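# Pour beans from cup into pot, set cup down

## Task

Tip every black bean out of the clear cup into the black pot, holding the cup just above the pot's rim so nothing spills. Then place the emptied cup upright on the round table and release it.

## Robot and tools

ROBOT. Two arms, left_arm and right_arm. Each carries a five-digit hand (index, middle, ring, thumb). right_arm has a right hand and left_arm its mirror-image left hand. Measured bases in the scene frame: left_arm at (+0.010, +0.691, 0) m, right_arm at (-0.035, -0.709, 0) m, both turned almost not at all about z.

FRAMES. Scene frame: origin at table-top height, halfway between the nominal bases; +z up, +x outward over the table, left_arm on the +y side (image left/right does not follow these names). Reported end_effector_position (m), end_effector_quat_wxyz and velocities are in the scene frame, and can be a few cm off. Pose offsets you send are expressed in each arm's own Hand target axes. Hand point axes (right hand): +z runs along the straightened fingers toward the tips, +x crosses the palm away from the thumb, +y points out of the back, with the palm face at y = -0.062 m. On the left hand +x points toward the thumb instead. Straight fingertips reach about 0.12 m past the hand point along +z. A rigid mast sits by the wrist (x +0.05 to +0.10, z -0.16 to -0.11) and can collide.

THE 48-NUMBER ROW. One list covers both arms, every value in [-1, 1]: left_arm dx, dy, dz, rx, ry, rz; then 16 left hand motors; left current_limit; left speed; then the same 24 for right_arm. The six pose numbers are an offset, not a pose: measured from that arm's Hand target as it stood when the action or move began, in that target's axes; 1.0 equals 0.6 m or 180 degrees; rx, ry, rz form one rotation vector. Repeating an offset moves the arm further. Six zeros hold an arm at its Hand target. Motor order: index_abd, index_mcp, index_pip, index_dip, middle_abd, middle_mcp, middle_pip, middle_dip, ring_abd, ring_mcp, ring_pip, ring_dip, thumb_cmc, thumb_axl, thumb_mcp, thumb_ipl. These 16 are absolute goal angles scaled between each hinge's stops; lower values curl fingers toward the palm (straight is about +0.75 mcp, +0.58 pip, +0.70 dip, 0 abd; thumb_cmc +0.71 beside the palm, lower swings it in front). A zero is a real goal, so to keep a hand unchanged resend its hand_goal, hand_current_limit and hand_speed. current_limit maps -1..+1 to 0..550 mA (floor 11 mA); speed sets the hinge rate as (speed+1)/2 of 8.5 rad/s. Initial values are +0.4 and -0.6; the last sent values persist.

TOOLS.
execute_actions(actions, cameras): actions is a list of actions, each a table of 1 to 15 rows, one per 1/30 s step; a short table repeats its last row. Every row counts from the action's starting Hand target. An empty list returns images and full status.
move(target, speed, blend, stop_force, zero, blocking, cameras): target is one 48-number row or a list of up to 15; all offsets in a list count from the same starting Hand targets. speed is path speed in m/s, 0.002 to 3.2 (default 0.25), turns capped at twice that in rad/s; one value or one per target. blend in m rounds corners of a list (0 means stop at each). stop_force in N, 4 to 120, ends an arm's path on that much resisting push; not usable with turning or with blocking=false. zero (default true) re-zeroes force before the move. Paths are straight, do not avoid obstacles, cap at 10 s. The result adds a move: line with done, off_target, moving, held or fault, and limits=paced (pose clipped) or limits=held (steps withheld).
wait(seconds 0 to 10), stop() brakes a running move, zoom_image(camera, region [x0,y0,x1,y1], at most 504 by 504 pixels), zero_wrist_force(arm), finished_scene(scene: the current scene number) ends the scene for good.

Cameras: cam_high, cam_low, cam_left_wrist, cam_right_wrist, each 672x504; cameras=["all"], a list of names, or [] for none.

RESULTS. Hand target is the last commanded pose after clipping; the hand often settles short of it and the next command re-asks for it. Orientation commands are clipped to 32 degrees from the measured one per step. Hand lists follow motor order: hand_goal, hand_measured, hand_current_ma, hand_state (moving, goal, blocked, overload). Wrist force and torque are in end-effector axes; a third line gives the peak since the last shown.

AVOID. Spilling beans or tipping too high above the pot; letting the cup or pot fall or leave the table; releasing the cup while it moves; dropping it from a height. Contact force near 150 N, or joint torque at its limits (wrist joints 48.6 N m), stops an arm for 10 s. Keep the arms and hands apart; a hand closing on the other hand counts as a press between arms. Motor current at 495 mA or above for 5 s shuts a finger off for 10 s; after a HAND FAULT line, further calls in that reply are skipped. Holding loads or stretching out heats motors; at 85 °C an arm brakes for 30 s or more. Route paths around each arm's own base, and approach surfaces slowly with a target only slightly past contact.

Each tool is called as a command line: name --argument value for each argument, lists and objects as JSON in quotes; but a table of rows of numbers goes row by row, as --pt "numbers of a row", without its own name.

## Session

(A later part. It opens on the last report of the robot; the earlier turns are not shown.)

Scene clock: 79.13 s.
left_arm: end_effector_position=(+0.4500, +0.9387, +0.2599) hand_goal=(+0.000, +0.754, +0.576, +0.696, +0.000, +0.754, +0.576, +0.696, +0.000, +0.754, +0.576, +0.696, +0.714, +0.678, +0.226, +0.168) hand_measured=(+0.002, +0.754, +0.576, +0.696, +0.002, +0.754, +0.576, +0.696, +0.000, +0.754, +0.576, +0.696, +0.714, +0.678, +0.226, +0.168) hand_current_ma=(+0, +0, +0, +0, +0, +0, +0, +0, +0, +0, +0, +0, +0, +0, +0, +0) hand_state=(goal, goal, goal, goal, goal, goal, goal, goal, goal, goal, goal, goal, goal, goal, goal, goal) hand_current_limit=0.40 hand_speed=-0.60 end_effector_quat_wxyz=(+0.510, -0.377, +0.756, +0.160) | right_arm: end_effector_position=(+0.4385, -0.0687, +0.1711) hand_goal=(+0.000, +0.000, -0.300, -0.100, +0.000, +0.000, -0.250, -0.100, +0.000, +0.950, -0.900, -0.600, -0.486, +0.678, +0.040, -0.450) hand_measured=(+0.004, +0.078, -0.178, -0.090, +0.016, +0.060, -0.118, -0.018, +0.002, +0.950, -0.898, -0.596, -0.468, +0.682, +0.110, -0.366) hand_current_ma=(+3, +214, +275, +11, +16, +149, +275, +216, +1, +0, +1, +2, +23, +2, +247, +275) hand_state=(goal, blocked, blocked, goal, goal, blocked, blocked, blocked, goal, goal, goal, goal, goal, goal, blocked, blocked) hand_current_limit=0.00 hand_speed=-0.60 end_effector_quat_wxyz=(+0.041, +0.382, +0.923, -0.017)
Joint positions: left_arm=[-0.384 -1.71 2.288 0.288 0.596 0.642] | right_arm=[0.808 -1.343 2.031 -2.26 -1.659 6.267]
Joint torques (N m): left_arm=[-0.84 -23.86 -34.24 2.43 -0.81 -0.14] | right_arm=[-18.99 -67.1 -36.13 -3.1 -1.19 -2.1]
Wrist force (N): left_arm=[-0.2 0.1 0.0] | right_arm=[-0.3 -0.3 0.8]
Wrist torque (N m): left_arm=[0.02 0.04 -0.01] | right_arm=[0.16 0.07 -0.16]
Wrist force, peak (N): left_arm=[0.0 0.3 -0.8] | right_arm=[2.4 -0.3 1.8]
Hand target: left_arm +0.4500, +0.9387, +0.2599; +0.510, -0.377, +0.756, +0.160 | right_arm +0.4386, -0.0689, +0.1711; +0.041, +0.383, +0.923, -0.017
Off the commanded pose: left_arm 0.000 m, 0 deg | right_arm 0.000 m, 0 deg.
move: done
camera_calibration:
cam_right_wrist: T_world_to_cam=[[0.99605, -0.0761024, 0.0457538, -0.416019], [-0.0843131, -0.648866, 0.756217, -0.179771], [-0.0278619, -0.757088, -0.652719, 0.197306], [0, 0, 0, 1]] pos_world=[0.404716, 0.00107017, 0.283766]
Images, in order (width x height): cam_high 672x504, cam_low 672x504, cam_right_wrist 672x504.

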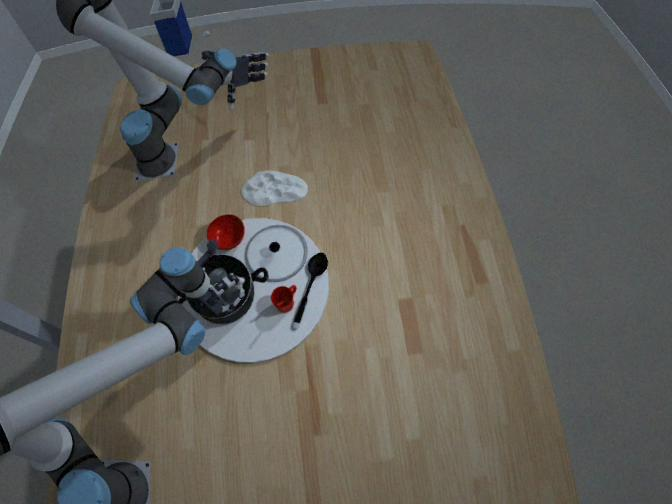

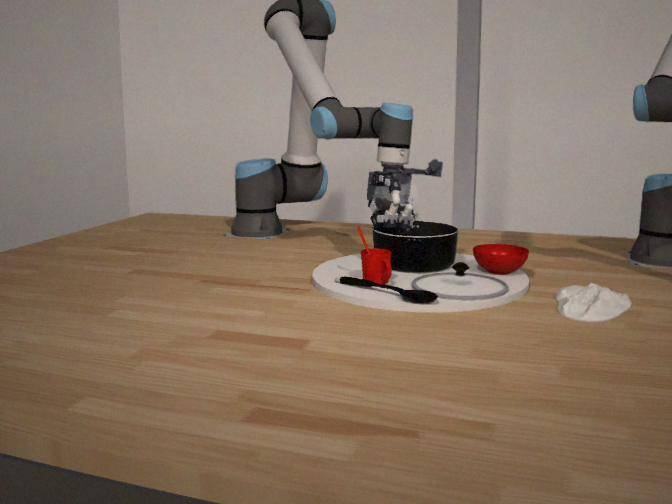

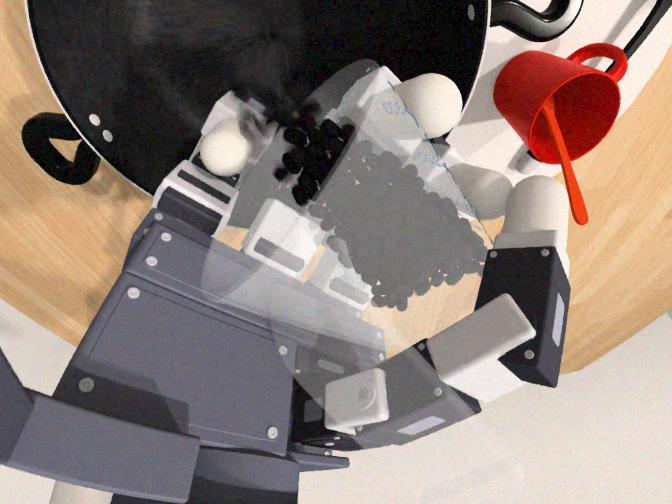

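move --target '[0,0,0,0,0,0, 0,0.754,0.576,0.696,0,0.754,0.576,0.696,0,0.754,0.576,0.696,0.714,0.678,0.226,0.168,0.4,-0.6, 0.0023,0,-0.0136,0,-0.0833,0, 0,0.0,-0.3,-0.1,0,0.0,-0.25,-0.1,0,0.95,-0.9,-0.6,-0.486,0.678,0.04,-0.45,0.0,-0.6]' --speed 0.1 --cameras '["cam_right_wrist","cam_low"]'

zoom_image --camera "cam_right_wrist" --region '[150, 50, 500, 350]'

Scene clock: 81.97 s.
left_arm: end_effector_position=(+0.4500, +0.9387, +0.2599) hand_goal=(+0.000, +0.754, +0.576, +0.696, +0.000, +0.754, +0.576, +0.696, +0.000, +0.754, +0.576, +0.696, +0.714, +0.678, +0.226, +0.168) hand_measured=(+0.002, +0.754, +0.576, +0.696, +0.002, +0.754, +0.576, +0.696, +0.000, +0.754, +0.576, +0.696, +0.714, +0.678, +0.226, +0.168) hand_current_ma=(+0, +0, +0, +0, +0, +0, +0, +0, +0, +0, +0, +0, +0, +0, +0, +0) hand_state=(goal, goal, goal, goal, goal, goal, goal, goal, goal, goal, goal, goal, goal, goal, goal, goal) hand_current_limit=0.40 hand_speed=-0.60 end_effector_quat_wxyz=(+0.510, -0.377, +0.756, +0.160) | right_arm: end_effector_position=(+0.4376, -0.0678, +0.1791) hand_goal=(+0.000, +0.000, -0.300, -0.100, +0.000, +0.000, -0.250, -0.100, +0.000, +0.950, -0.900, -0.600, -0.486, +0.678, +0.040, -0.450) hand_measured=(+0.000, +0.082, -0.186, -0.092, +0.016, +0.060, -0.118, -0.022, +0.002, +0.950, -0.898, -0.596, -0.470, +0.682, +0.110, -0.372) hand_current_ma=(+0, +232, +275, +7, +16, +149, +275, +204, +1, +0, +1, +2, +22, +2, +247, +275) hand_state=(goal, blocked, blocked, goal, goal, blocked, blocked, blocked, goal, goal, goal, goal, goal, goal, blocked, blocked) hand_current_limit=0.00 hand_speed=-0.60 end_effector_quat_wxyz=(+0.155, +0.350, +0.922, -0.059)
Joint positions: left_arm=[-0.384 -1.71 2.288 0.288 0.596 0.642] | right_arm=[0.885 -1.319 2.021 -2.272 -1.904 6.285]
Joint torques (N m): left_arm=[-2.02 -24.08 -33.14 2.34 -0.98 -0.01] | right_arm=[-19.98 -68.14 -32.44 -5.9 1.16 -1.8]
Wrist force (N): left_arm=[-0.1 -0.2 -0.2] | right_arm=[-0.3 -0.7 0.5]
Wrist torque (N m): left_arm=[-0.02 0.02 0.00] | right_arm=[0.11 0.04 -0.29]
Wrist force, peak (N): left_arm=[-0.7 -0.1 -0.1] | right_arm=[1.4 0.2 1.7]
Hand target: left_arm +0.4500, +0.9387, +0.2599; +0.510, -0.377, +0.756, +0.160 | right_arm +0.4371, -0.0674, +0.1791; +0.161, +0.377, +0.910, -0.067
Off the commanded pose: left_arm 0.000 m, 0 deg | right_arm 0.001 m, 4 deg.
joint sent to its limit (right arm) — joint 6 (wrist 3), upper limit. The joint targets are off in orientation, not in position.
move: off_target (right_arm)
camera_calibration:
cam_right_wrist: T_world_to_cam=[[0.973668, 0.00530594, 0.227908, -0.432695], [-0.191624, -0.522516, 0.830817, -0.143125], [0.123494, -0.852613, -0.50774, 0.104614], [0, 0, 0, 1]] pos_world=[0.380956, 0.016706, 0.270643]
Images, in order (width x height): cam_low 672x504, cam_right_wrist 672x504.

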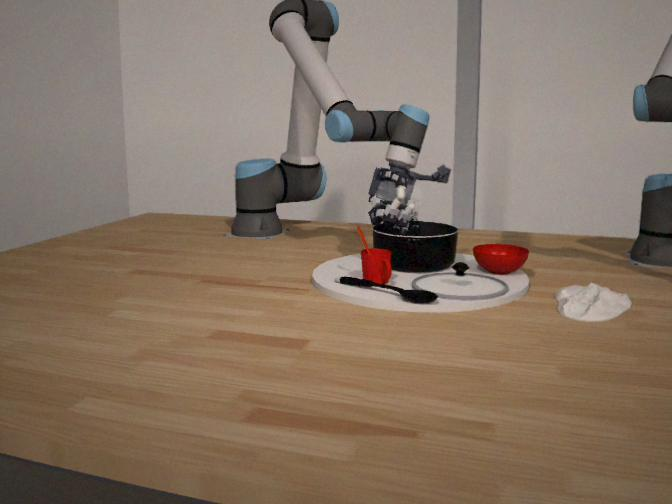

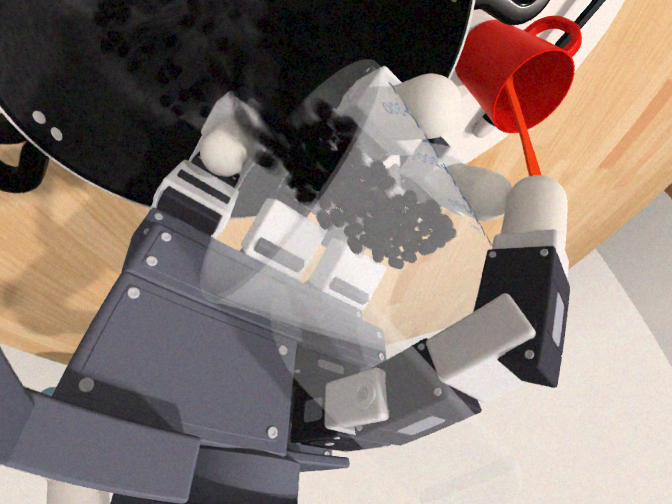

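Scaled by 1.440 from the camera's 672x504 image, which has a finer 960x720 frame.

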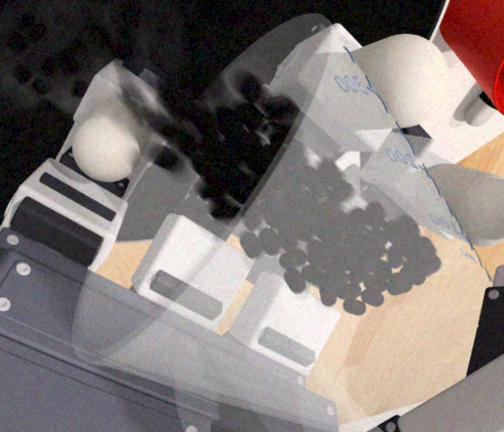

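wait --seconds 0.5 --cameras '["cam_right_wrist"]'

zoom_image --camera "cam_right_wrist" --region '[150, 50, 500, 350]'

Scene clock: 83.00 s.
left_arm: end_effector_position=(+0.4500, +0.9387, +0.2599) hand_goal=(+0.000, +0.754, +0.576, +0.696, +0.000, +0.754, +0.576, +0.696, +0.000, +0.754, +0.576, +0.696, +0.714, +0.678, +0.226, +0.168) hand_measured=(+0.002, +0.754, +0.576, +0.696, +0.002, +0.754, +0.576, +0.696, +0.000, +0.754, +0.576, +0.696, +0.714, +0.678, +0.226, +0.168) hand_current_ma=(+0, +0, +0, +0, +0, +0, +0, +0, +0, +0, +0, +0, +0, +0, +0, +0) hand_state=(goal, goal, goal, goal, goal, goal, goal, goal, goal, goal, goal, goal, goal, goal, goal, goal) hand_current_limit=0.40 hand_speed=-0.60 end_effector_quat_wxyz=(+0.510, -0.377, +0.756, +0.160) | right_arm: end_effector_position=(+0.4377, -0.0679, +0.1791) hand_goal=(+0.000, +0.000, -0.300, -0.100, +0.000, +0.000, -0.250, -0.100, +0.000, +0.950, -0.900, -0.600, -0.486, +0.678, +0.040, -0.450) hand_measured=(+0.000, +0.082, -0.186, -0.092, +0.016, +0.060, -0.118, -0.022, +0.002, +0.950, -0.898, -0.596, -0.470, +0.682, +0.110, -0.372) hand_current_ma=(+0, +232, +275, +7, +16, +149, +275, +204, +1, +0, +1, +2, +22, +2, +247, +275) hand_state=(goal, blocked, blocked, goal, goal, blocked, blocked, blocked, goal, goal, goal, goal, goal, goal, blocked, blocked) hand_current_limit=0.00 hand_speed=-0.60 end_effector_quat_wxyz=(+0.155, +0.351, +0.922, -0.059)
Joint positions: left_arm=[-0.384 -1.71 2.288 0.288 0.596 0.642] | right_arm=[0.885 -1.319 2.022 -2.272 -1.904 6.285]
Joint torques (N m): left_arm=[-1.04 -23.85 -34.33 2.39 -1.03 0.27] | right_arm=[-20.94 -68.34 -33.07 -1.95 -1.71 -1.7]
Wrist force (N): left_arm=[-0.3 -0.1 -0.3] | right_arm=[-0.2 -0.9 0.5]
Wrist torque (N m): left_arm=[0.01 0.03 -0.02] | right_arm=[0.06 0.01 -0.29]
Wrist force, peak (N): left_arm=[-0.2 0.3 -0.5] | right_arm=[-0.6 -1.0 0.6]
Hand target: left_arm +0.4500, +0.9387, +0.2599; +0.510, -0.377, +0.756, +0.160 | right_arm +0.4371, -0.0674, +0.1791; +0.161, +0.377, +0.910, -0.067
Off the commanded pose: left_arm 0.000 m, 0 deg | right_arm 0.001 m, 4 deg.
wait: 0.50 s; at rest from the start
camera_calibration:
cam_right_wrist: T_world_to_cam=[[0.973692, 0.00513956, 0.22781, -0.432771], [-0.191629, -0.522483, 0.830837, -0.143162], [0.123297, -0.852634, -0.507753, 0.104595], [0, 0, 0, 1]] pos_world=[0.381055, 0.0166056, 0.270642]
Images, in order (width x height): cam_right_wrist 672x504.

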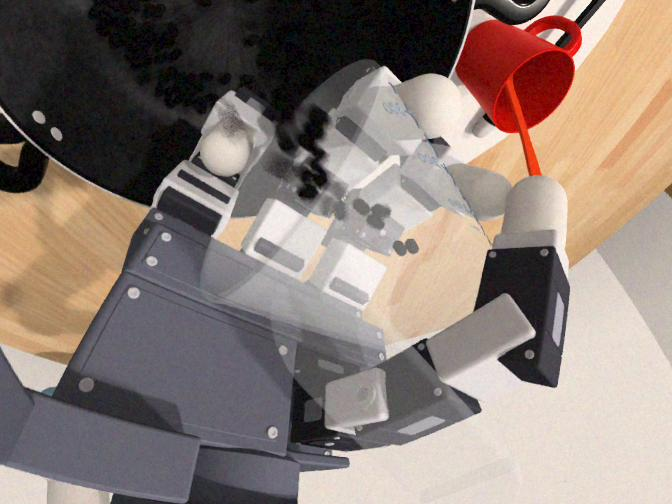

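Scaled by 1.440 from the camera's 672x504 image, which has a finer 960x720 frame.

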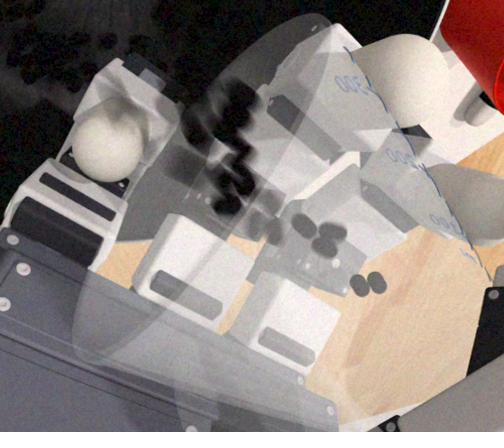

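wait --seconds 0.5 --cameras '["cam_right_wrist"]'

zoom_image --camera "cam_right_wrist" --region '[150, 50, 500, 350]'

Scene clock: 83.67 s.
left_arm: end_effector_position=(+0.4500, +0.9387, +0.2599) hand_goal=(+0.000, +0.754, +0.576, +0.696, +0.000, +0.754, +0.576, +0.696, +0.000, +0.754, +0.576, +0.696, +0.714, +0.678, +0.226, +0.168) hand_measured=(+0.002, +0.754, +0.576, +0.696, +0.002, +0.754, +0.576, +0.696, +0.000, +0.754, +0.576, +0.696, +0.714, +0.678, +0.226, +0.168) hand_current_ma=(+0, +0, +0, +0, +0, +0, +0, +0, +0, +0, +0, +0, +0, +0, +0, +0) hand_state=(goal, goal, goal, goal, goal, goal, goal, goal, goal, goal, goal, goal, goal, goal, goal, goal) hand_current_limit=0.40 hand_speed=-0.60 end_effector_quat_wxyz=(+0.510, -0.377, +0.756, +0.160) | right_arm: end_effector_position=(+0.4377, -0.0679, +0.1791) hand_goal=(+0.000, +0.000, -0.300, -0.100, +0.000, +0.000, -0.250, -0.100, +0.000, +0.950, -0.900, -0.600, -0.486, +0.678, +0.040, -0.450) hand_measured=(+0.000, +0.082, -0.186, -0.092, +0.016, +0.060, -0.118, -0.022, +0.002, +0.950, -0.898, -0.596, -0.470, +0.682, +0.110, -0.372) hand_current_ma=(+0, +232, +275, +7, +16, +149, +275, +204, +1, +0, +1, +2, +22, +2, +247, +275) hand_state=(goal, blocked, blocked, goal, goal, blocked, blocked, blocked, goal, goal, goal, goal, goal, goal, blocked, blocked) hand_current_limit=0.00 hand_speed=-0.60 end_effector_quat_wxyz=(+0.155, +0.351, +0.922, -0.059)
Joint positions: left_arm=[-0.384 -1.71 2.288 0.288 0.596 0.642] | right_arm=[0.885 -1.319 2.022 -2.272 -1.904 6.285]
Joint torques (N m): left_arm=[-0.64 -21.86 -34.26 2.35 -1 -0.09] | right_arm=[-20.88 -68.16 -32.8 -2.03 -1.79 -1.81]
Wrist force (N): left_arm=[0.1 0.3 -0.3] | right_arm=[-0.3 -0.7 0.3]
Wrist torque (N m): left_arm=[0.06 -0.01 0.00] | right_arm=[0.11 0.03 -0.30]
Wrist force, peak (N): left_arm=[-0.3 0.2 -0.5] | right_arm=[-0.5 -1.0 0.5]
Hand target: left_arm +0.4500, +0.9387, +0.2599; +0.510, -0.377, +0.756, +0.160 | right_arm +0.4371, -0.0674, +0.1791; +0.161, +0.377, +0.910, -0.067
Off the commanded pose: left_arm 0.000 m, 0 deg | right_arm 0.001 m, 4 deg.
wait: 0.50 s; at rest from the start
camera_calibration:
cam_right_wrist: T_world_to_cam=[[0.973692, 0.00513956, 0.22781, -0.432771], [-0.191629, -0.522483, 0.830837, -0.143162], [0.123297, -0.852634, -0.507753, 0.104595], [0, 0, 0, 1]] pos_world=[0.381055, 0.0166056, 0.270642]
Images, in order (width x height): cam_right_wrist 672x504.

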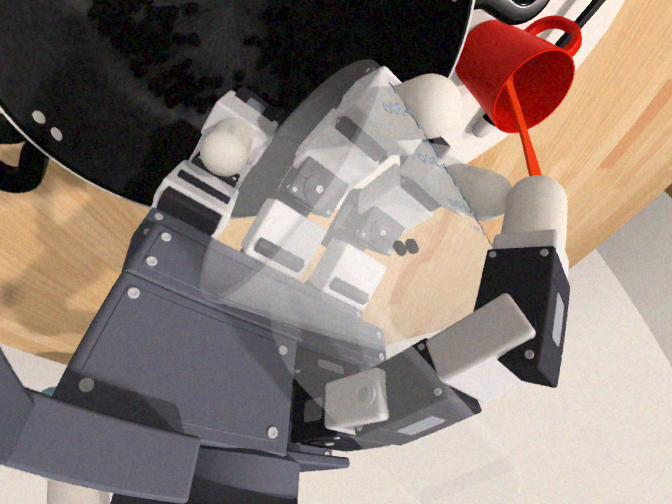

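Scaled by 1.440 from the camera's 672x504 image, which has a finer 960x720 frame.

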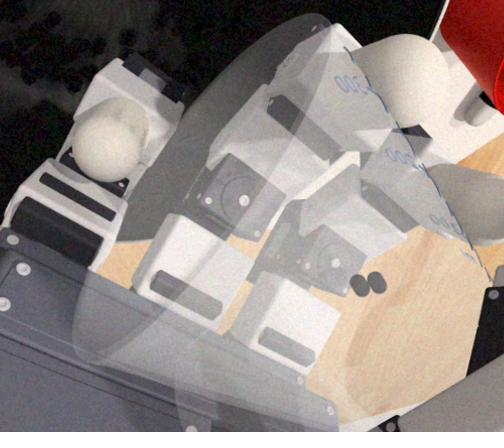

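move --target '[0,0,0,0,0,0, 0,0.754,0.576,0.696,0,0.754,0.576,0.696,0,0.754,0.576,0.696,0.714,0.678,0.226,0.168,0.4,-0.6, 0.0253,0.0298,-0.0282,-0.0242,-0.1093,-0.1374, 0,0.0,-0.3,-0.1,0,0.0,-0.25,-0.1,0,0.95,-0.9,-0.6,-0.486,0.678,0.04,-0.45,0.0,-0.6]' --speed 0.15 --cameras '["cam_right_wrist","cam_low"]'

zoom_image --camera "cam_right_wrist" --region '[150, 50, 500, 350]'

Scene clock: 86.63 s.
left_arm: end_effector_position=(+0.4500, +0.9387, +0.2599) hand_goal=(+0.000, +0.754, +0.576, +0.696, +0.000, +0.754, +0.576, +0.696, +0.000, +0.754, +0.576, +0.696, +0.714, +0.678, +0.226, +0.168) hand_measured=(+0.002, +0.754, +0.576, +0.696, +0.002, +0.754, +0.576, +0.696, +0.000, +0.754, +0.576, +0.696, +0.714, +0.678, +0.226, +0.168) hand_current_ma=(+0, +0, +0, +0, +0, +0, +0, +0, +0, +0, +0, +0, +0, +0, +0, +0) hand_state=(goal, goal, goal, goal, goal, goal, goal, goal, goal, goal, goal, goal, goal, goal, goal, goal) hand_current_limit=0.40 hand_speed=-0.60 end_effector_quat_wxyz=(+0.510, -0.377, +0.756, +0.160) | right_arm: end_effector_position=(+0.4354, -0.0405, +0.1896) hand_goal=(+0.000, +0.000, -0.300, -0.100, +0.000, +0.000, -0.250, -0.100, +0.000, +0.950, -0.900, -0.600, -0.486, +0.678, +0.040, -0.450) hand_measured=(-0.002, +0.082, -0.186, -0.092, +0.016, +0.060, -0.118, -0.022, +0.002, +0.950, -0.898, -0.596, -0.470, +0.682, +0.110, -0.372) hand_current_ma=(+0, +232, +275, +7, +16, +149, +275, +204, +1, +0, +1, +2, +21, +2, +247, +275) hand_state=(goal, blocked, blocked, goal, goal, blocked, blocked, blocked, goal, goal, goal, goal, goal, goal, blocked, blocked) hand_current_limit=0.00 hand_speed=-0.60 end_effector_quat_wxyz=(+0.308, +0.151, +0.930, -0.128)
Joint positions: left_arm=[-0.384 -1.71 2.288 0.288 0.596 0.642] | right_arm=[0.966 -1.268 2.03 -2.404 -2.249 5.937]
Joint torques (N m): left_arm=[-1.23 -23.25 -33.78 2.37 -0.86 0.42] | right_arm=[-18.63 -71.1 -41.21 -2.21 -1.98 0.18]
Wrist force (N): left_arm=[-0.3 -0.1 0.0] | right_arm=[-0.2 -0.8 -0.1]
Wrist torque (N m): left_arm=[0.00 0.03 -0.02] | right_arm=[0.11 0.03 -0.35]
Wrist force, peak (N): left_arm=[-0.3 -0.2 -0.8] | right_arm=[-1.2 -0.4 0.6]
Hand target: left_arm +0.4500, +0.9387, +0.2599; +0.510, -0.377, +0.756, +0.160 | right_arm +0.4356, -0.0406, +0.1897; +0.309, +0.151, +0.930, -0.128
Off the commanded pose: left_arm 0.000 m, 0 deg | right_arm 0.000 m, 0 deg.
move: done
camera_calibration:
cam_right_wrist: T_world_to_cam=[[0.825539, 0.439148, 0.35445, -0.375086], [-0.216611, -0.333396, 0.917566, -0.13595], [0.521119, -0.834264, -0.180107, -0.101038], [0, 0, 0, 1]] pos_world=[0.332852, 0.0351005, 0.239494]
Images, in order (width x height): cam_low 672x504, cam_right_wrist 672x504.

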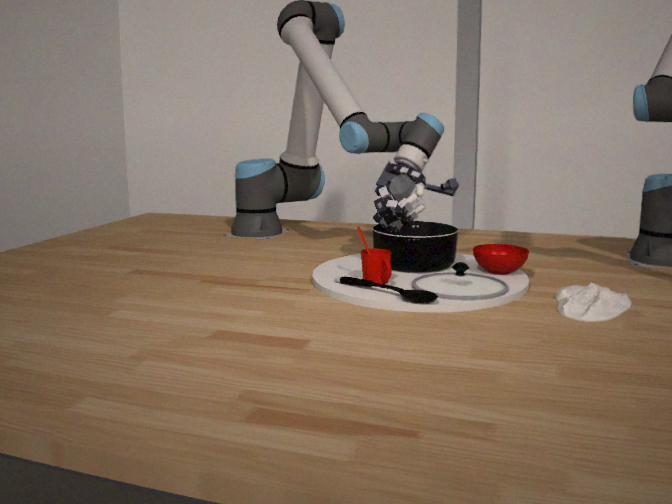

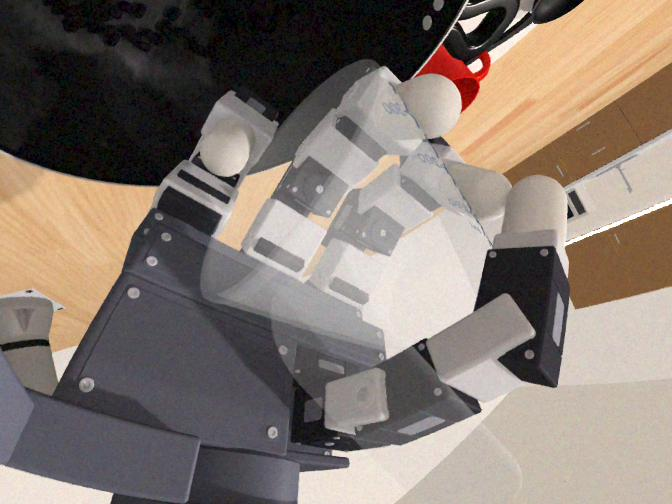

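Scaled by 1.440 from the camera's 672x504 image, which has a finer 960x720 frame.

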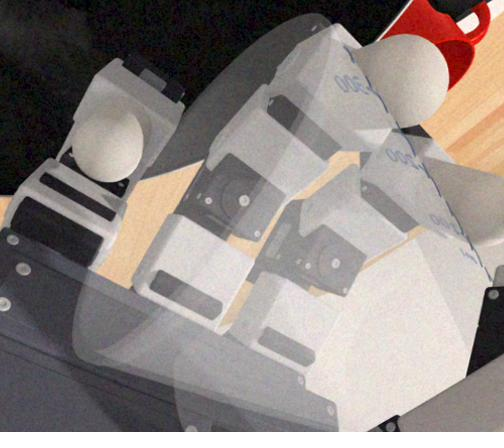

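move --target '[0,0,0,0,0,0, 0,0.754,0.576,0.696,0,0.754,0.576,0.696,0,0.754,0.576,0.696,0.714,0.678,0.226,0.168,0.4,-0.6, 0.0205,-0.0272,0.0203,-0.0583,0.4642,0.1407, 0,0.0,-0.3,-0.1,0,0.0,-0.25,-0.1,0,0.95,-0.9,-0.6,-0.486,0.678,0.04,-0.45,0.0,-0.6]' --speed 0.25

move --target '[0,0,0,0,0,0, 0,0.754,0.576,0.696,0,0.754,0.576,0.696,0,0.754,0.576,0.696,0.714,0.678,0.226,0.168,0.4,-0.6, -0.0992,-0.1003,-0.17,0,0.25,0, 0,0.0,-0.3,-0.1,0,0.0,-0.25,-0.1,0,0.95,-0.9,-0.6,-0.486,0.678,0.04,-0.45,0.0,-0.6]' --speed 0.18 --cameras '["cam_right_wrist","cam_low","cam_high"]'

zoom_image --camera "cam_low" --region '[260, 150, 460, 300]'

zoom_image --camera "cam_high" --region '[160, 220, 340, 380]'

Scene clock: 91.30 s.
left_arm: end_effector_position=(+0.4500, +0.9387, +0.2599) hand_goal=(+0.000, +0.754, +0.576, +0.696, +0.000, +0.754, +0.576, +0.696, +0.000, +0.754, +0.576, +0.696, +0.714, +0.678, +0.226, +0.168) hand_measured=(+0.002, +0.754, +0.576, +0.696, +0.002, +0.754, +0.576, +0.696, +0.000, +0.754, +0.576, +0.696, +0.714, +0.678, +0.226, +0.168) hand_current_ma=(+0, +0, +0, +0, +0, +0, +0, +0, +0, +0, +0, +0, +0, +0, +0, +0) hand_state=(goal, goal, goal, goal, goal, goal, goal, goal, goal, goal, goal, goal, goal, goal, goal, goal) hand_current_limit=0.40 hand_speed=-0.60 end_effector_quat_wxyz=(+0.510, -0.377, +0.756, +0.160) | right_arm: end_effector_position=(+0.4269, -0.0573, +0.1750) hand_goal=(+0.000, +0.000, -0.300, -0.100, +0.000, +0.000, -0.250, -0.100, +0.000, +0.950, -0.900, -0.600, -0.486, +0.678, +0.040, -0.450) hand_measured=(-0.002, +0.082, -0.186, -0.092, +0.016, +0.060, -0.118, -0.022, +0.002, +0.950, -0.898, -0.596, -0.470, +0.682, +0.110, -0.372) hand_current_ma=(+0, +232, +275, +7, +16, +149, +275, +204, +1, +0, +1, +2, +21, +2, +247, +275) hand_state=(goal, blocked, blocked, goal, goal, blocked, blocked, blocked, goal, goal, goal, goal, goal, goal, blocked, blocked) hand_current_limit=0.00 hand_speed=-0.60 end_effector_quat_wxyz=(-0.353, +0.354, +0.853, +0.146)
Joint positions: left_arm=[-0.384 -1.71 2.288 0.288 0.596 0.642] | right_arm=[0.541 -1.343 2.07 -2.025 -0.825 5.893]
Joint torques (N m): left_arm=[-0.72 -23.83 -33.86 2.25 -1.02 0.17] | right_arm=[16.83 -65.33 -45.85 -5.43 3.16 2.05]
Wrist force (N): left_arm=[-0.1 -0.2 -0.1] | right_arm=[-0.7 -0.2 0.7]
Wrist torque (N m): left_arm=[-0.02 0.01 0.00] | right_arm=[0.03 0.08 0.11]
Wrist force, peak (N): left_arm=[0.1 -0.1 -0.7] | right_arm=[-0.6 -0.8 1.2]
Hand target: left_arm +0.4500, +0.9387, +0.2599; +0.510, -0.377, +0.756, +0.160 | right_arm +0.4268, -0.0572, +0.1751; -0.353, +0.354, +0.853, +0.146
Off the commanded pose: left_arm 0.000 m, 0 deg | right_arm 0.000 m, 0 deg.
move: done

Scene clock: 93.97 s.
left_arm: end_effector_position=(+0.4500, +0.9387, +0.2599) hand_goal=(+0.000, +0.754, +0.576, +0.696, +0.000, +0.754, +0.576, +0.696, +0.000, +0.754, +0.576, +0.696, +0.714, +0.678, +0.226, +0.168) hand_measured=(+0.002, +0.754, +0.576, +0.696, +0.002, +0.754, +0.576, +0.696, +0.000, +0.754, +0.576, +0.696, +0.714, +0.678, +0.226, +0.168) hand_current_ma=(+0, +0, +0, +0, +0, +0, +0, +0, +0, +0, +0, +0, +0, +0, +0, +0) hand_state=(goal, goal, goal, goal, goal, goal, goal, goal, goal, goal, goal, goal, goal, goal, goal, goal) hand_current_limit=0.40 hand_speed=-0.60 end_effector_quat_wxyz=(+0.510, -0.377, +0.756, +0.160) | right_arm: end_effector_position=(+0.4651, -0.1806, +0.2052) hand_goal=(+0.000, +0.000, -0.300, -0.100, +0.000, +0.000, -0.250, -0.100, +0.000, +0.950, -0.900, -0.600, -0.486, +0.678, +0.040, -0.450) hand_measured=(+0.000, +0.082, -0.186, -0.092, +0.016, +0.060, -0.118, -0.022, +0.002, +0.950, -0.898, -0.596, -0.470, +0.682, +0.110, -0.374) hand_current_ma=(+0, +232, +275, +7, +16, +149, +275, +204, +1, +0, +1, +2, +21, +2, +249, +275) hand_state=(goal, blocked, blocked, goal, goal, blocked, blocked, blocked, goal, goal, goal, goal, goal, goal, blocked, blocked) hand_current_limit=0.00 hand_speed=-0.60 end_effector_quat_wxyz=(+0.653, -0.271, -0.653, -0.271)
Joint positions: left_arm=[-0.384 -1.71 2.288 0.288 0.596 0.642] | right_arm=[0.227 -1.16 1.922 -0.763 -0.596 4.713]
Joint torques (N m): left_arm=[0.54 -21.44 -33.98 2.52 -0.68 -0.09] | right_arm=[18.52 -62.02 -25.35 4.04 1.93 -2.61]
Wrist force (N): left_arm=[0.1 -0.1 -0.2] | right_arm=[0.0 0.0 0.8]
Wrist torque (N m): left_arm=[0.00 -0.01 0.01] | right_arm=[-0.15 0.02 0.18]
Wrist force, peak (N): left_arm=[-0.4 0.3 -0.6] | right_arm=[-0.1 0.5 1.4]
Hand target: left_arm +0.4500, +0.9387, +0.2599; +0.510, -0.377, +0.756, +0.160 | right_arm +0.4650, -0.1805, +0.2052; +0.653, -0.271, -0.653, -0.271
Off the commanded pose: left_arm 0.000 m, 0 deg | right_arm 0.000 m, 0 deg.
move: done
camera_calibration:
cam_right_wrist: T_world_to_cam=[[0.445961, 0.473932, -0.759281, 0.0678116], [0.14035, -0.874842, -0.46363, -0.170923], [-0.88398, 0.100196, -0.456662, 0.648407], [0, 0, 0, 1]] pos_world=[0.566927, -0.246637, 0.268346]
Images, in order (width x height): cam_high 672x504, cam_low 672x504, cam_right_wrist 672x504.

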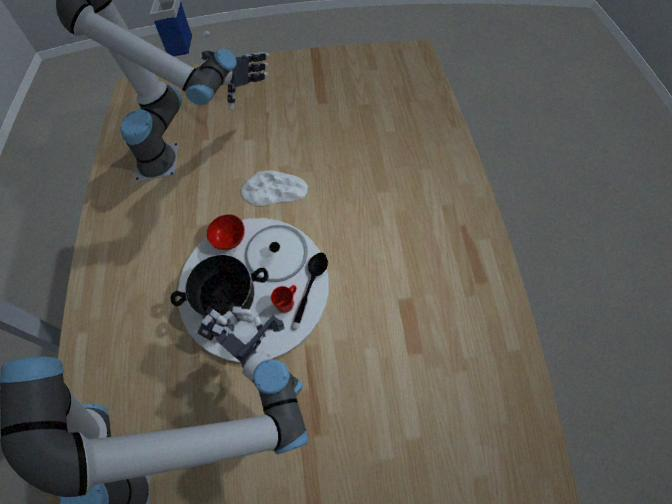

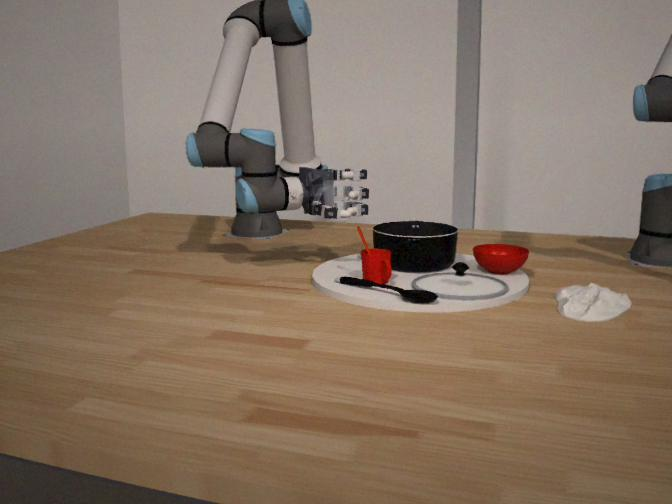

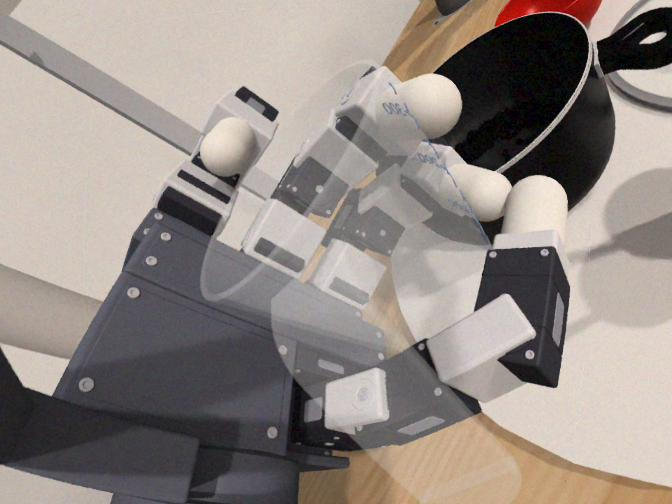

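Scaled by 2.520 from the camera's 672x504 image, which has a finer 960x720 frame.

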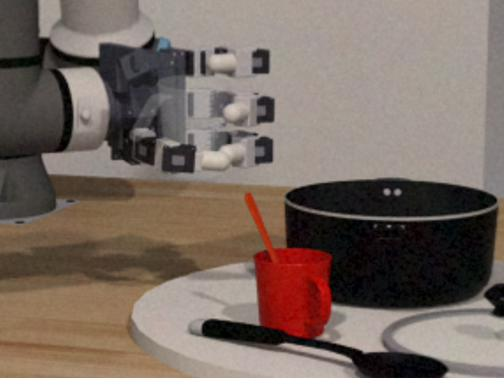

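Scaled by 2.800 from the camera's 672x504 image, which has a finer 960x720 frame.

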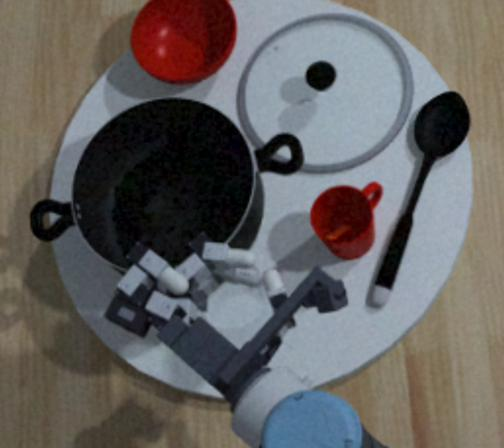

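move --target '[0,0,0,0,0,0, 0,0.754,0.576,0.696,0,0.754,0.576,0.696,0,0.754,0.576,0.696,0.714,0.678,0.226,0.168,0.4,-0.6, -0.2133,0,0,0,0,0, 0,0.0,-0.3,-0.1,0,0.0,-0.25,-0.1,0,0.95,0.95,0.95,-0.486,0.678,0.04,-0.45,0.0,-0.6]' --speed 0.15

move --target '[0,0,0,0,0,0, 0,0.754,0.576,0.696,0,0.754,0.576,0.696,0,0.754,0.576,0.696,0.714,0.678,0.226,0.168,0.4,-0.6, -0.02,0,0,0,0,0, 0,0.0,-0.3,-0.1,0,0.0,-0.25,-0.1,0,0.95,0.95,0.95,-0.486,0.678,0.04,-0.45,0.0,-0.6]' --speed 0.01 --stop_force 4 --cameras '["cam_right_wrist","cam_low"]'

zoom_image --camera "cam_low" --region '[270, 200, 380, 290]'

Scene clock: 96.17 s.
left_arm: end_effector_position=(+0.4500, +0.9387, +0.2599) hand_goal=(+0.000, +0.754, +0.576, +0.696, +0.000, +0.754, +0.576, +0.696, +0.000, +0.754, +0.576, +0.696, +0.714, +0.678, +0.226, +0.168) hand_measured=(+0.002, +0.754, +0.576, +0.696, +0.002, +0.754, +0.576, +0.696, +0.000, +0.754, +0.576, +0.696, +0.714, +0.678, +0.226, +0.168) hand_current_ma=(+0, +0, +0, +0, +0, +0, +0, +0, +0, +0, +0, +0, +0, +0, +0, +0) hand_state=(goal, goal, goal, goal, goal, goal, goal, goal, goal, goal, goal, goal, goal, goal, goal, goal) hand_current_limit=0.40 hand_speed=-0.60 end_effector_quat_wxyz=(+0.510, -0.377, +0.756, +0.160) | right_arm: end_effector_position=(+0.4649, -0.1806, +0.0773) hand_goal=(+0.000, +0.000, -0.300, -0.100, +0.000, +0.000, -0.250, -0.100, +0.000, +0.950, +0.950, +0.950, -0.486, +0.678, +0.040, -0.450) hand_measured=(+0.000, +0.082, -0.186, -0.092, +0.016, +0.060, -0.118, -0.022, +0.002, +0.950, +0.948, +0.946, -0.470, +0.682, +0.110, -0.374) hand_current_ma=(+0, +232, +275, +7, +16, +149, +275, +204, +1, +0, -2, -2, +21, +2, +249, +275) hand_state=(goal, blocked, blocked, goal, goal, blocked, blocked, blocked, goal, goal, goal, goal, goal, goal, blocked, blocked) hand_current_limit=0.00 hand_speed=-0.60 end_effector_quat_wxyz=(+0.653, -0.271, -0.653, -0.271)
Joint positions: left_arm=[-0.384 -1.71 2.288 0.288 0.596 0.642] | right_arm=[0.227 -0.989 1.963 -0.974 -0.596 4.713]
Joint torques (N m): left_arm=[-1.32 -22.26 -34.54 2.23 -0.8 -0.06] | right_arm=[6.44 -62.21 -32.08 -0.83 0.88 0.63]
Wrist force (N): left_arm=[-0.3 0.3 -0.7] | right_arm=[0.0 0.1 0.9]
Wrist torque (N m): left_arm=[0.09 0.03 -0.03] | right_arm=[-0.15 0.00 0.19]
Wrist force, peak (N): left_arm=[0.1 0.1 -0.9] | right_arm=[-2.1 0.1 0.9]
Hand target: left_arm +0.4500, +0.9387, +0.2599; +0.510, -0.377, +0.756, +0.160 | right_arm +0.4649, -0.1806, +0.0772; +0.653, -0.271, -0.653, -0.271
Off the commanded pose: left_arm 0.000 m, 0 deg | right_arm 0.000 m, 0 deg.
move: done

Scene clock: 97.87 s.
left_arm: end_effector_position=(+0.4500, +0.9387, +0.2599) hand_goal=(+0.000, +0.754, +0.576, +0.696, +0.000, +0.754, +0.576, +0.696, +0.000, +0.754, +0.576, +0.696, +0.714, +0.678, +0.226, +0.168) hand_measured=(+0.002, +0.754, +0.576, +0.696, +0.002, +0.754, +0.576, +0.696, +0.000, +0.754, +0.576, +0.696, +0.714, +0.678, +0.226, +0.168) hand_current_ma=(+0, +0, +0, +0, +0, +0, +0, +0, +0, +0, +0, +0, +0, +0, +0, +0) hand_state=(goal, goal, goal, goal, goal, goal, goal, goal, goal, goal, goal, goal, goal, goal, goal, goal) hand_current_limit=0.40 hand_speed=-0.60 end_effector_quat_wxyz=(+0.510, -0.377, +0.756, +0.160) | right_arm: end_effector_position=(+0.4649, -0.1806, +0.0686) hand_goal=(+0.000, +0.000, -0.300, -0.100, +0.000, +0.000, -0.250, -0.100, +0.000, +0.950, +0.950, +0.950, -0.486, +0.678, +0.040, -0.450) hand_measured=(+0.000, +0.082, -0.192, -0.092, +0.002, +0.060, -0.118, -0.026, +0.002, +0.950, +0.948, +0.946, -0.470, +0.682, +0.114, -0.380) hand_current_ma=(+0, +232, +275, +7, +1, +148, +275, +184, +1, +0, -1, -2, +21, +2, +267, +260) hand_state=(goal, blocked, blocked, goal, goal, blocked, blocked, blocked, goal, goal, goal, goal, goal, goal, blocked, blocked) hand_current_limit=0.00 hand_speed=-0.60 end_effector_quat_wxyz=(+0.653, -0.271, -0.653, -0.271)
Joint positions: left_arm=[-0.384 -1.71 2.288 0.288 0.596 0.642] | right_arm=[0.227 -0.976 1.964 -0.988 -0.596 4.713]
Joint torques (N m): left_arm=[-2 -22.81 -33.78 2.55 -0.69 0.16] | right_arm=[8.69 -79.56 -27.71 3.69 0.58 -1.62]
Wrist force (N): left_arm=[0.3 0.0 -0.3] | right_arm=[0.8 0.4 0.7]
Wrist torque (N m): left_arm=[0.02 -0.04 0.03] | right_arm=[-0.11 -0.04 0.19]
Wrist force, peak (N): left_arm=[-0.1 -0.1 -0.8] | right_arm=[4.0 -0.1 1.7]
Hand target: left_arm +0.4500, +0.9387, +0.2599; +0.510, -0.377, +0.756, +0.160 | right_arm +0.4649, -0.1806, +0.0686; +0.653, -0.271, -0.653, -0.271 (not the last commanded pose)
Off the commanded pose: left_arm 0.000 m, 0 deg | right_arm 0.003 m, 0 deg.
move: contact (right_arm)
camera_calibration:
cam_right_wrist: T_world_to_cam=[[0.445764, 0.474098, -0.759293, -0.0357067], [0.14033, -0.874752, -0.463806, -0.234184], [-0.884083, 0.100196, -0.456463, 0.58597], [0, 0, 0, 1]] pos_world=[0.566826, -0.246636, 0.131746]
Images, in order (width x height): cam_low 672x504, cam_right_wrist 672x504.

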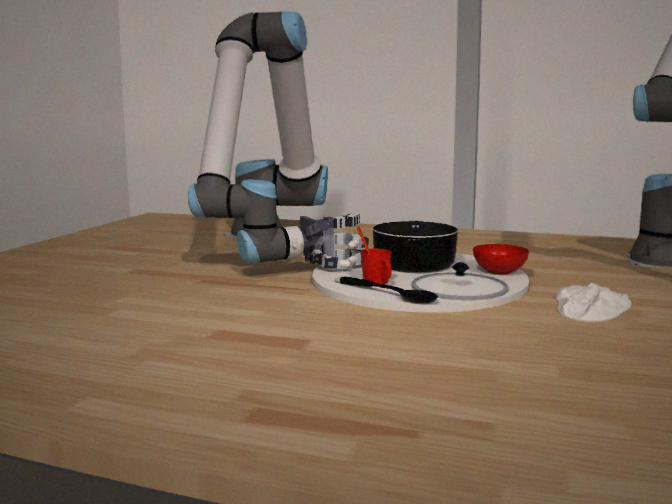

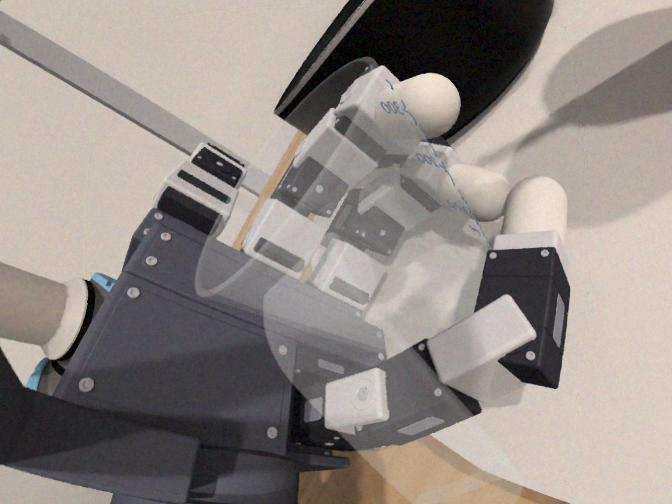

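Scaled by 4.582 from the camera's 672x504 image, which has a finer 960x720 frame.

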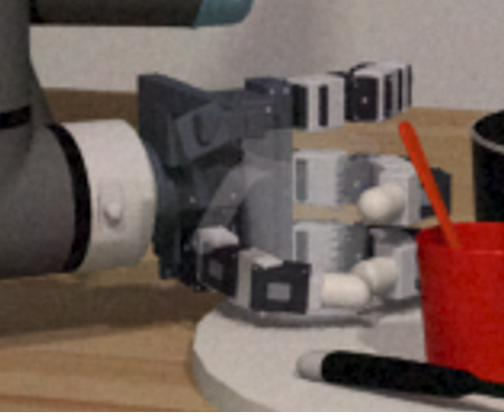

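move --pt "0 0 0 0 0 0 0 0.754 0.576 0.696 0 0.754 0.576 0.696 0 0.754 0.576 0.696 0.714 0.678 0.226 0.168 0.4 -0.6 0 0 0 0 0 0 0 0.08 -0.15 -0.05 0 0.06 -0.1 0.0 0 0.95 0.95 0.95 -0.486 0.678 0.13 -0.33 0.0 -0.9" --pt "0 0 0 0 0 0 0 0.754 0.576 0.696 0 0.754 0.576 0.696 0 0.754 0.576 0.696 0.714 0.678 0.226 0.168 0.4 -0.6 0 0 0 0 0 0 0 0.08 0.285 0.406 0 0.08 0.285 0.406 0 0.95 0.95 0.95 -0.429 0.678 0.226 0.168 0.0 -0.85" --speed 0.05 --cameras '["cam_right_wrist","cam_low"]'

zoom_image --camera "cam_low" --region '[270, 200, 380, 290]'

Scene clock: 100.47 s.
left_arm: end_effector_position=(+0.4500, +0.9387, +0.2599) hand_goal=(+0.000, +0.754, +0.576, +0.696, +0.000, +0.754, +0.576, +0.696, +0.000, +0.754, +0.576, +0.696, +0.714, +0.678, +0.226, +0.168) hand_measured=(+0.002, +0.754, +0.576, +0.696, +0.002, +0.754, +0.576, +0.696, +0.000, +0.754, +0.576, +0.696, +0.714, +0.678, +0.226, +0.168) hand_current_ma=(+0, +0, +0, +0, +0, +0, +0, +0, +0, +0, +0, +0, +0, +0, +0, +0) hand_state=(goal, goal, goal, goal, goal, goal, goal, goal, goal, goal, goal, goal, goal, goal, goal, goal) hand_current_limit=0.40 hand_speed=-0.60 end_effector_quat_wxyz=(+0.510, -0.377, +0.756, +0.160) | right_arm: end_effector_position=(+0.4649, -0.1806, +0.0686) hand_goal=(+0.000, +0.080, +0.286, +0.406, +0.000, +0.080, +0.286, +0.406, +0.000, +0.950, +0.950, +0.950, -0.428, +0.678, +0.226, +0.168) hand_measured=(+0.002, +0.082, +0.282, +0.404, +0.002, +0.078, +0.282, +0.402, +0.002, +0.950, +0.948, +0.946, -0.422, +0.680, +0.224, +0.166) hand_current_ma=(+0, +1, -2, -2, +1, -1, -2, -2, +1, +0, -1, -2, +5, +1, -1, -2) hand_state=(goal, goal, goal, goal, goal, goal, goal, goal, goal, goal, goal, goal, goal, goal, goal, goal) hand_current_limit=0.00 hand_speed=-0.85 end_effector_quat_wxyz=(+0.653, -0.271, -0.653, -0.271)
Joint positions: left_arm=[-0.384 -1.71 2.288 0.288 0.596 0.642] | right_arm=[0.227 -0.976 1.964 -0.988 -0.596 4.713]
Joint torques (N m): left_arm=[-2.45 -22.97 -34.18 2.2 -0.48 0.33] | right_arm=[9.51 -80.33 -29.2 3.09 0.63 -1.03]
Wrist force (N): left_arm=[-0.1 -0.2 -0.1] | right_arm=[0.2 0.5 0.7]
Wrist torque (N m): left_arm=[-0.02 0.02 0.00] | right_arm=[-0.07 0.01 0.18]
Wrist force, peak (N): left_arm=[-0.3 0.3 -0.8] | right_arm=[0.7 0.5 0.9]
Hand target: left_arm +0.4500, +0.9387, +0.2599; +0.510, -0.377, +0.756, +0.160 | right_arm +0.4649, -0.1806, +0.0686; +0.653, -0.271, -0.653, -0.271
Off the commanded pose: left_arm 0.000 m, 0 deg | right_arm 0.000 m, 0 deg.
move: done
camera_calibration:
cam_right_wrist: T_world_to_cam=[[0.445803, 0.474094, -0.759272, -0.0357329], [0.140342, -0.874754, -0.463799, -0.234192], [-0.884061, 0.100205, -0.456504, 0.585966], [0, 0, 0, 1]] pos_world=[0.566826, -0.246636, 0.131746]
Images, in order (width x height): cam_low 672x504, cam_right_wrist 672x504.

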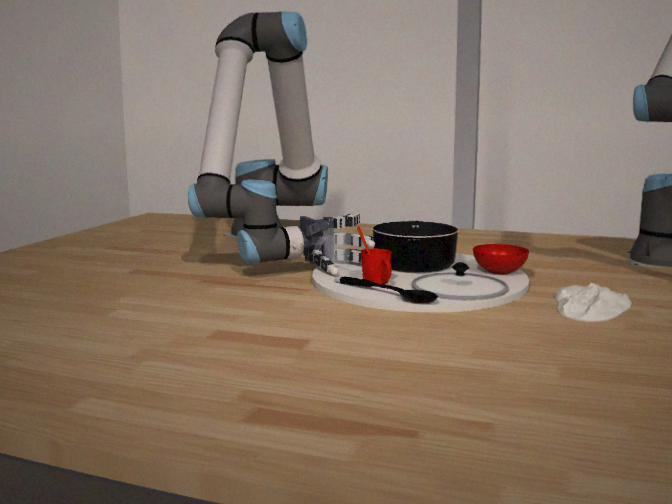

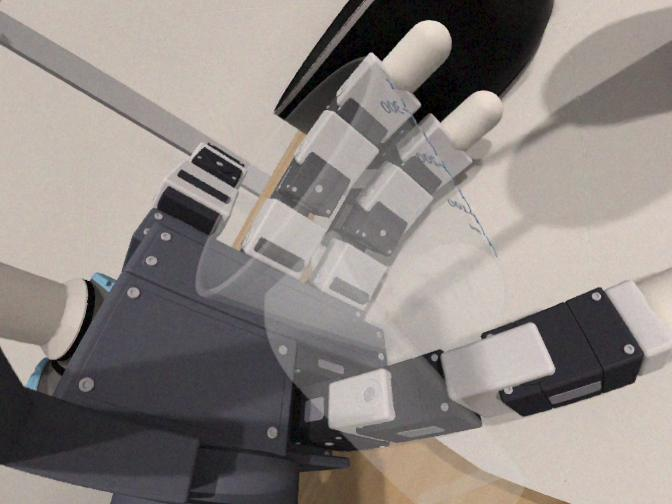

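Scaled by 4.582 from the camera's 672x504 image, which has a finer 960x720 frame.

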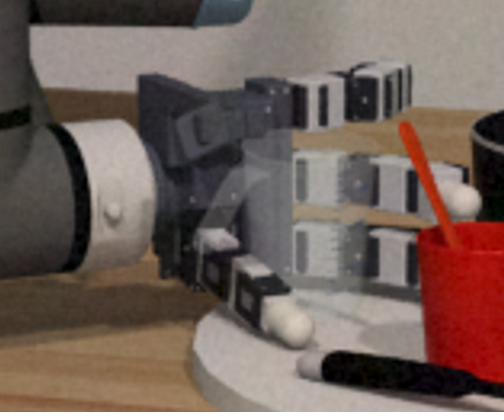

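move --pt "0 0 0 0 0 0 0 0.754 0.576 0.696 0 0.754 0.576 0.696 0 0.754 0.576 0.696 0.714 0.678 0.226 0.168 0.4 -0.6 0 -0.0333 -0.015 0 0 0 0 0.08 0.285 0.406 0 0.08 0.285 0.406 0 0.95 0.95 0.95 -0.429 0.678 0.226 0.168 0.0 -0.85" --pt "0 0 0 0 0 0 0 0.754 0.576 0.696 0 0.754 0.576 0.696 0 0.754 0.576 0.696 0.714 0.678 0.226 0.168 0.4 -0.6 0 -0.25 -0.015 0 0 0 0 0.08 0.285 0.406 0 0.08 0.285 0.406 0 0.95 0.95 0.95 -0.429 0.678 0.226 0.168 0.0 -0.85" --speed 0.06 --blend 0.005 --cameras '["cam_right_wrist","cam_low","cam_high"]'

zoom_image --camera "cam_low" --region '[260, 190, 420, 300]'

Scene clock: 103.80 s.
left_arm: end_effector_position=(+0.4500, +0.9387, +0.2599) hand_goal=(+0.000, +0.754, +0.576, +0.696, +0.000, +0.754, +0.576, +0.696, +0.000, +0.754, +0.576, +0.696, +0.714, +0.678, +0.226, +0.168) hand_measured=(+0.002, +0.754, +0.576, +0.696, +0.002, +0.754, +0.576, +0.696, +0.000, +0.754, +0.576, +0.696, +0.714, +0.678, +0.226, +0.168) hand_current_ma=(+0, +0, +0, +0, +0, +0, +0, +0, +0, +0, +0, +0, +0, +0, +0, +0) hand_state=(goal, goal, goal, goal, goal, goal, goal, goal, goal, goal, goal, goal, goal, goal, goal, goal) hand_current_limit=0.40 hand_speed=-0.60 end_effector_quat_wxyz=(+0.510, -0.377, +0.756, +0.160) | right_arm: end_effector_position=(+0.3652, -0.2930, +0.0687) hand_goal=(+0.000, +0.080, +0.286, +0.406, +0.000, +0.080, +0.286, +0.406, +0.000, +0.950, +0.950, +0.950, -0.428, +0.678, +0.226, +0.168) hand_measured=(+0.002, +0.082, +0.282, +0.404, +0.002, +0.078, +0.282, +0.402, +0.002, +0.950, +0.948, +0.946, -0.422, +0.680, +0.224, +0.166) hand_current_ma=(+0, +1, -2, -2, +1, -1, -2, -2, +1, +0, -1, -2, +5, +1, -1, -2) hand_state=(goal, goal, goal, goal, goal, goal, goal, goal, goal, goal, goal, goal, goal, goal, goal, goal) hand_current_limit=0.00 hand_speed=-0.85 end_effector_quat_wxyz=(+0.653, -0.271, -0.653, -0.271)
Joint positions: left_arm=[-0.384 -1.71 2.288 0.288 0.596 0.642] | right_arm=[0.054 -1.108 2.24 -1.133 -0.77 4.713]
Joint torques (N m): left_arm=[-0.44 -23.6 -34.09 2.35 -0.89 0.28] | right_arm=[19.96 -49.58 -25.96 3.95 1.91 -0.43]
Wrist force (N): left_arm=[-0.2 0.1 -0.2] | right_arm=[-0.2 0.1 1.2]
Wrist torque (N m): left_arm=[0.03 0.03 -0.02] | right_arm=[-0.20 0.07 0.16]
Wrist force, peak (N): left_arm=[-0.1 -0.4 -0.5] | right_arm=[0.4 0.9 1.1]
Hand target: left_arm +0.4500, +0.9387, +0.2599; +0.510, -0.377, +0.756, +0.160 | right_arm +0.3651, -0.2929, +0.0687; +0.653, -0.271, -0.653, -0.271
Off the commanded pose: left_arm 0.000 m, 0 deg | right_arm 0.000 m, 0 deg.
move: done
camera_calibration:
cam_right_wrist: T_world_to_cam=[[0.446019, 0.474069, -0.759161, 0.0619532], [0.14036, -0.874756, -0.463791, -0.318486], [-0.883949, 0.100304, -0.456698, 0.509143], [0, 0, 0, 1]] pos_world=[0.467127, -0.359036, 0.131846]
Images, in order (width x height): cam_high 672x504, cam_low 672x504, cam_right_wrist 672x504.

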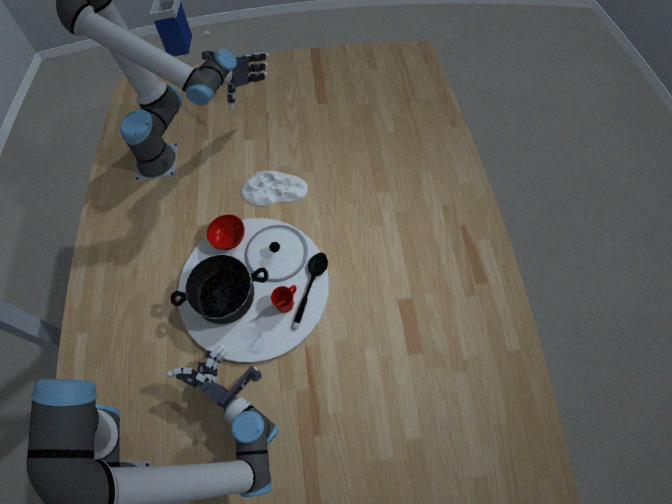

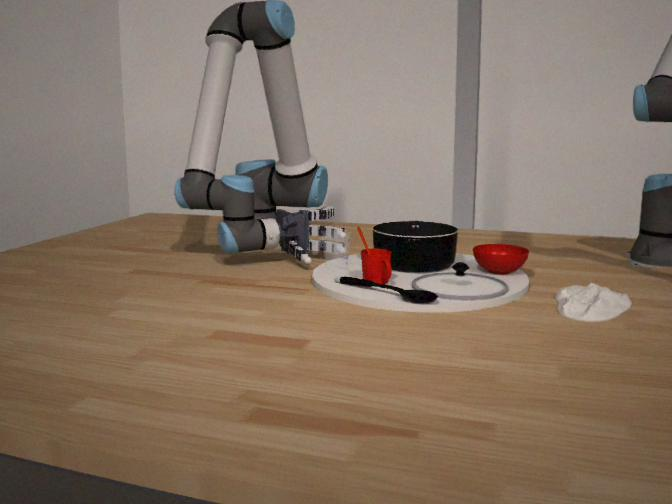

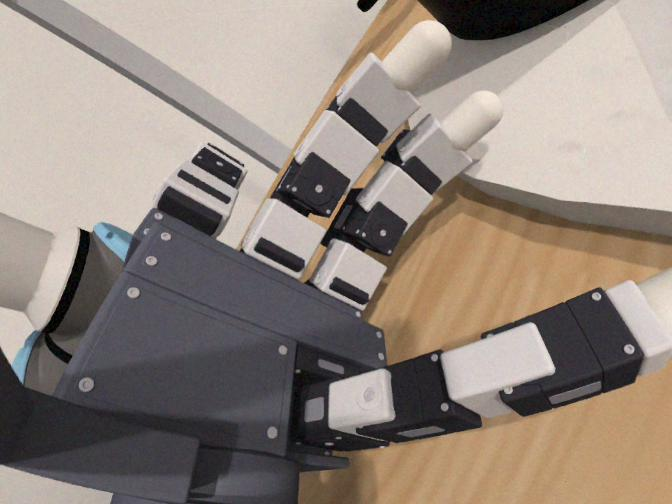

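Scaled by 3.150 from the camera's 672x504 image, which has a finer 960x720 frame.

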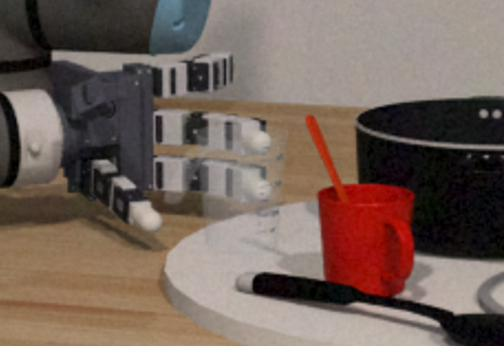

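finished_scene --scene 1

The scene is finished: the task was done.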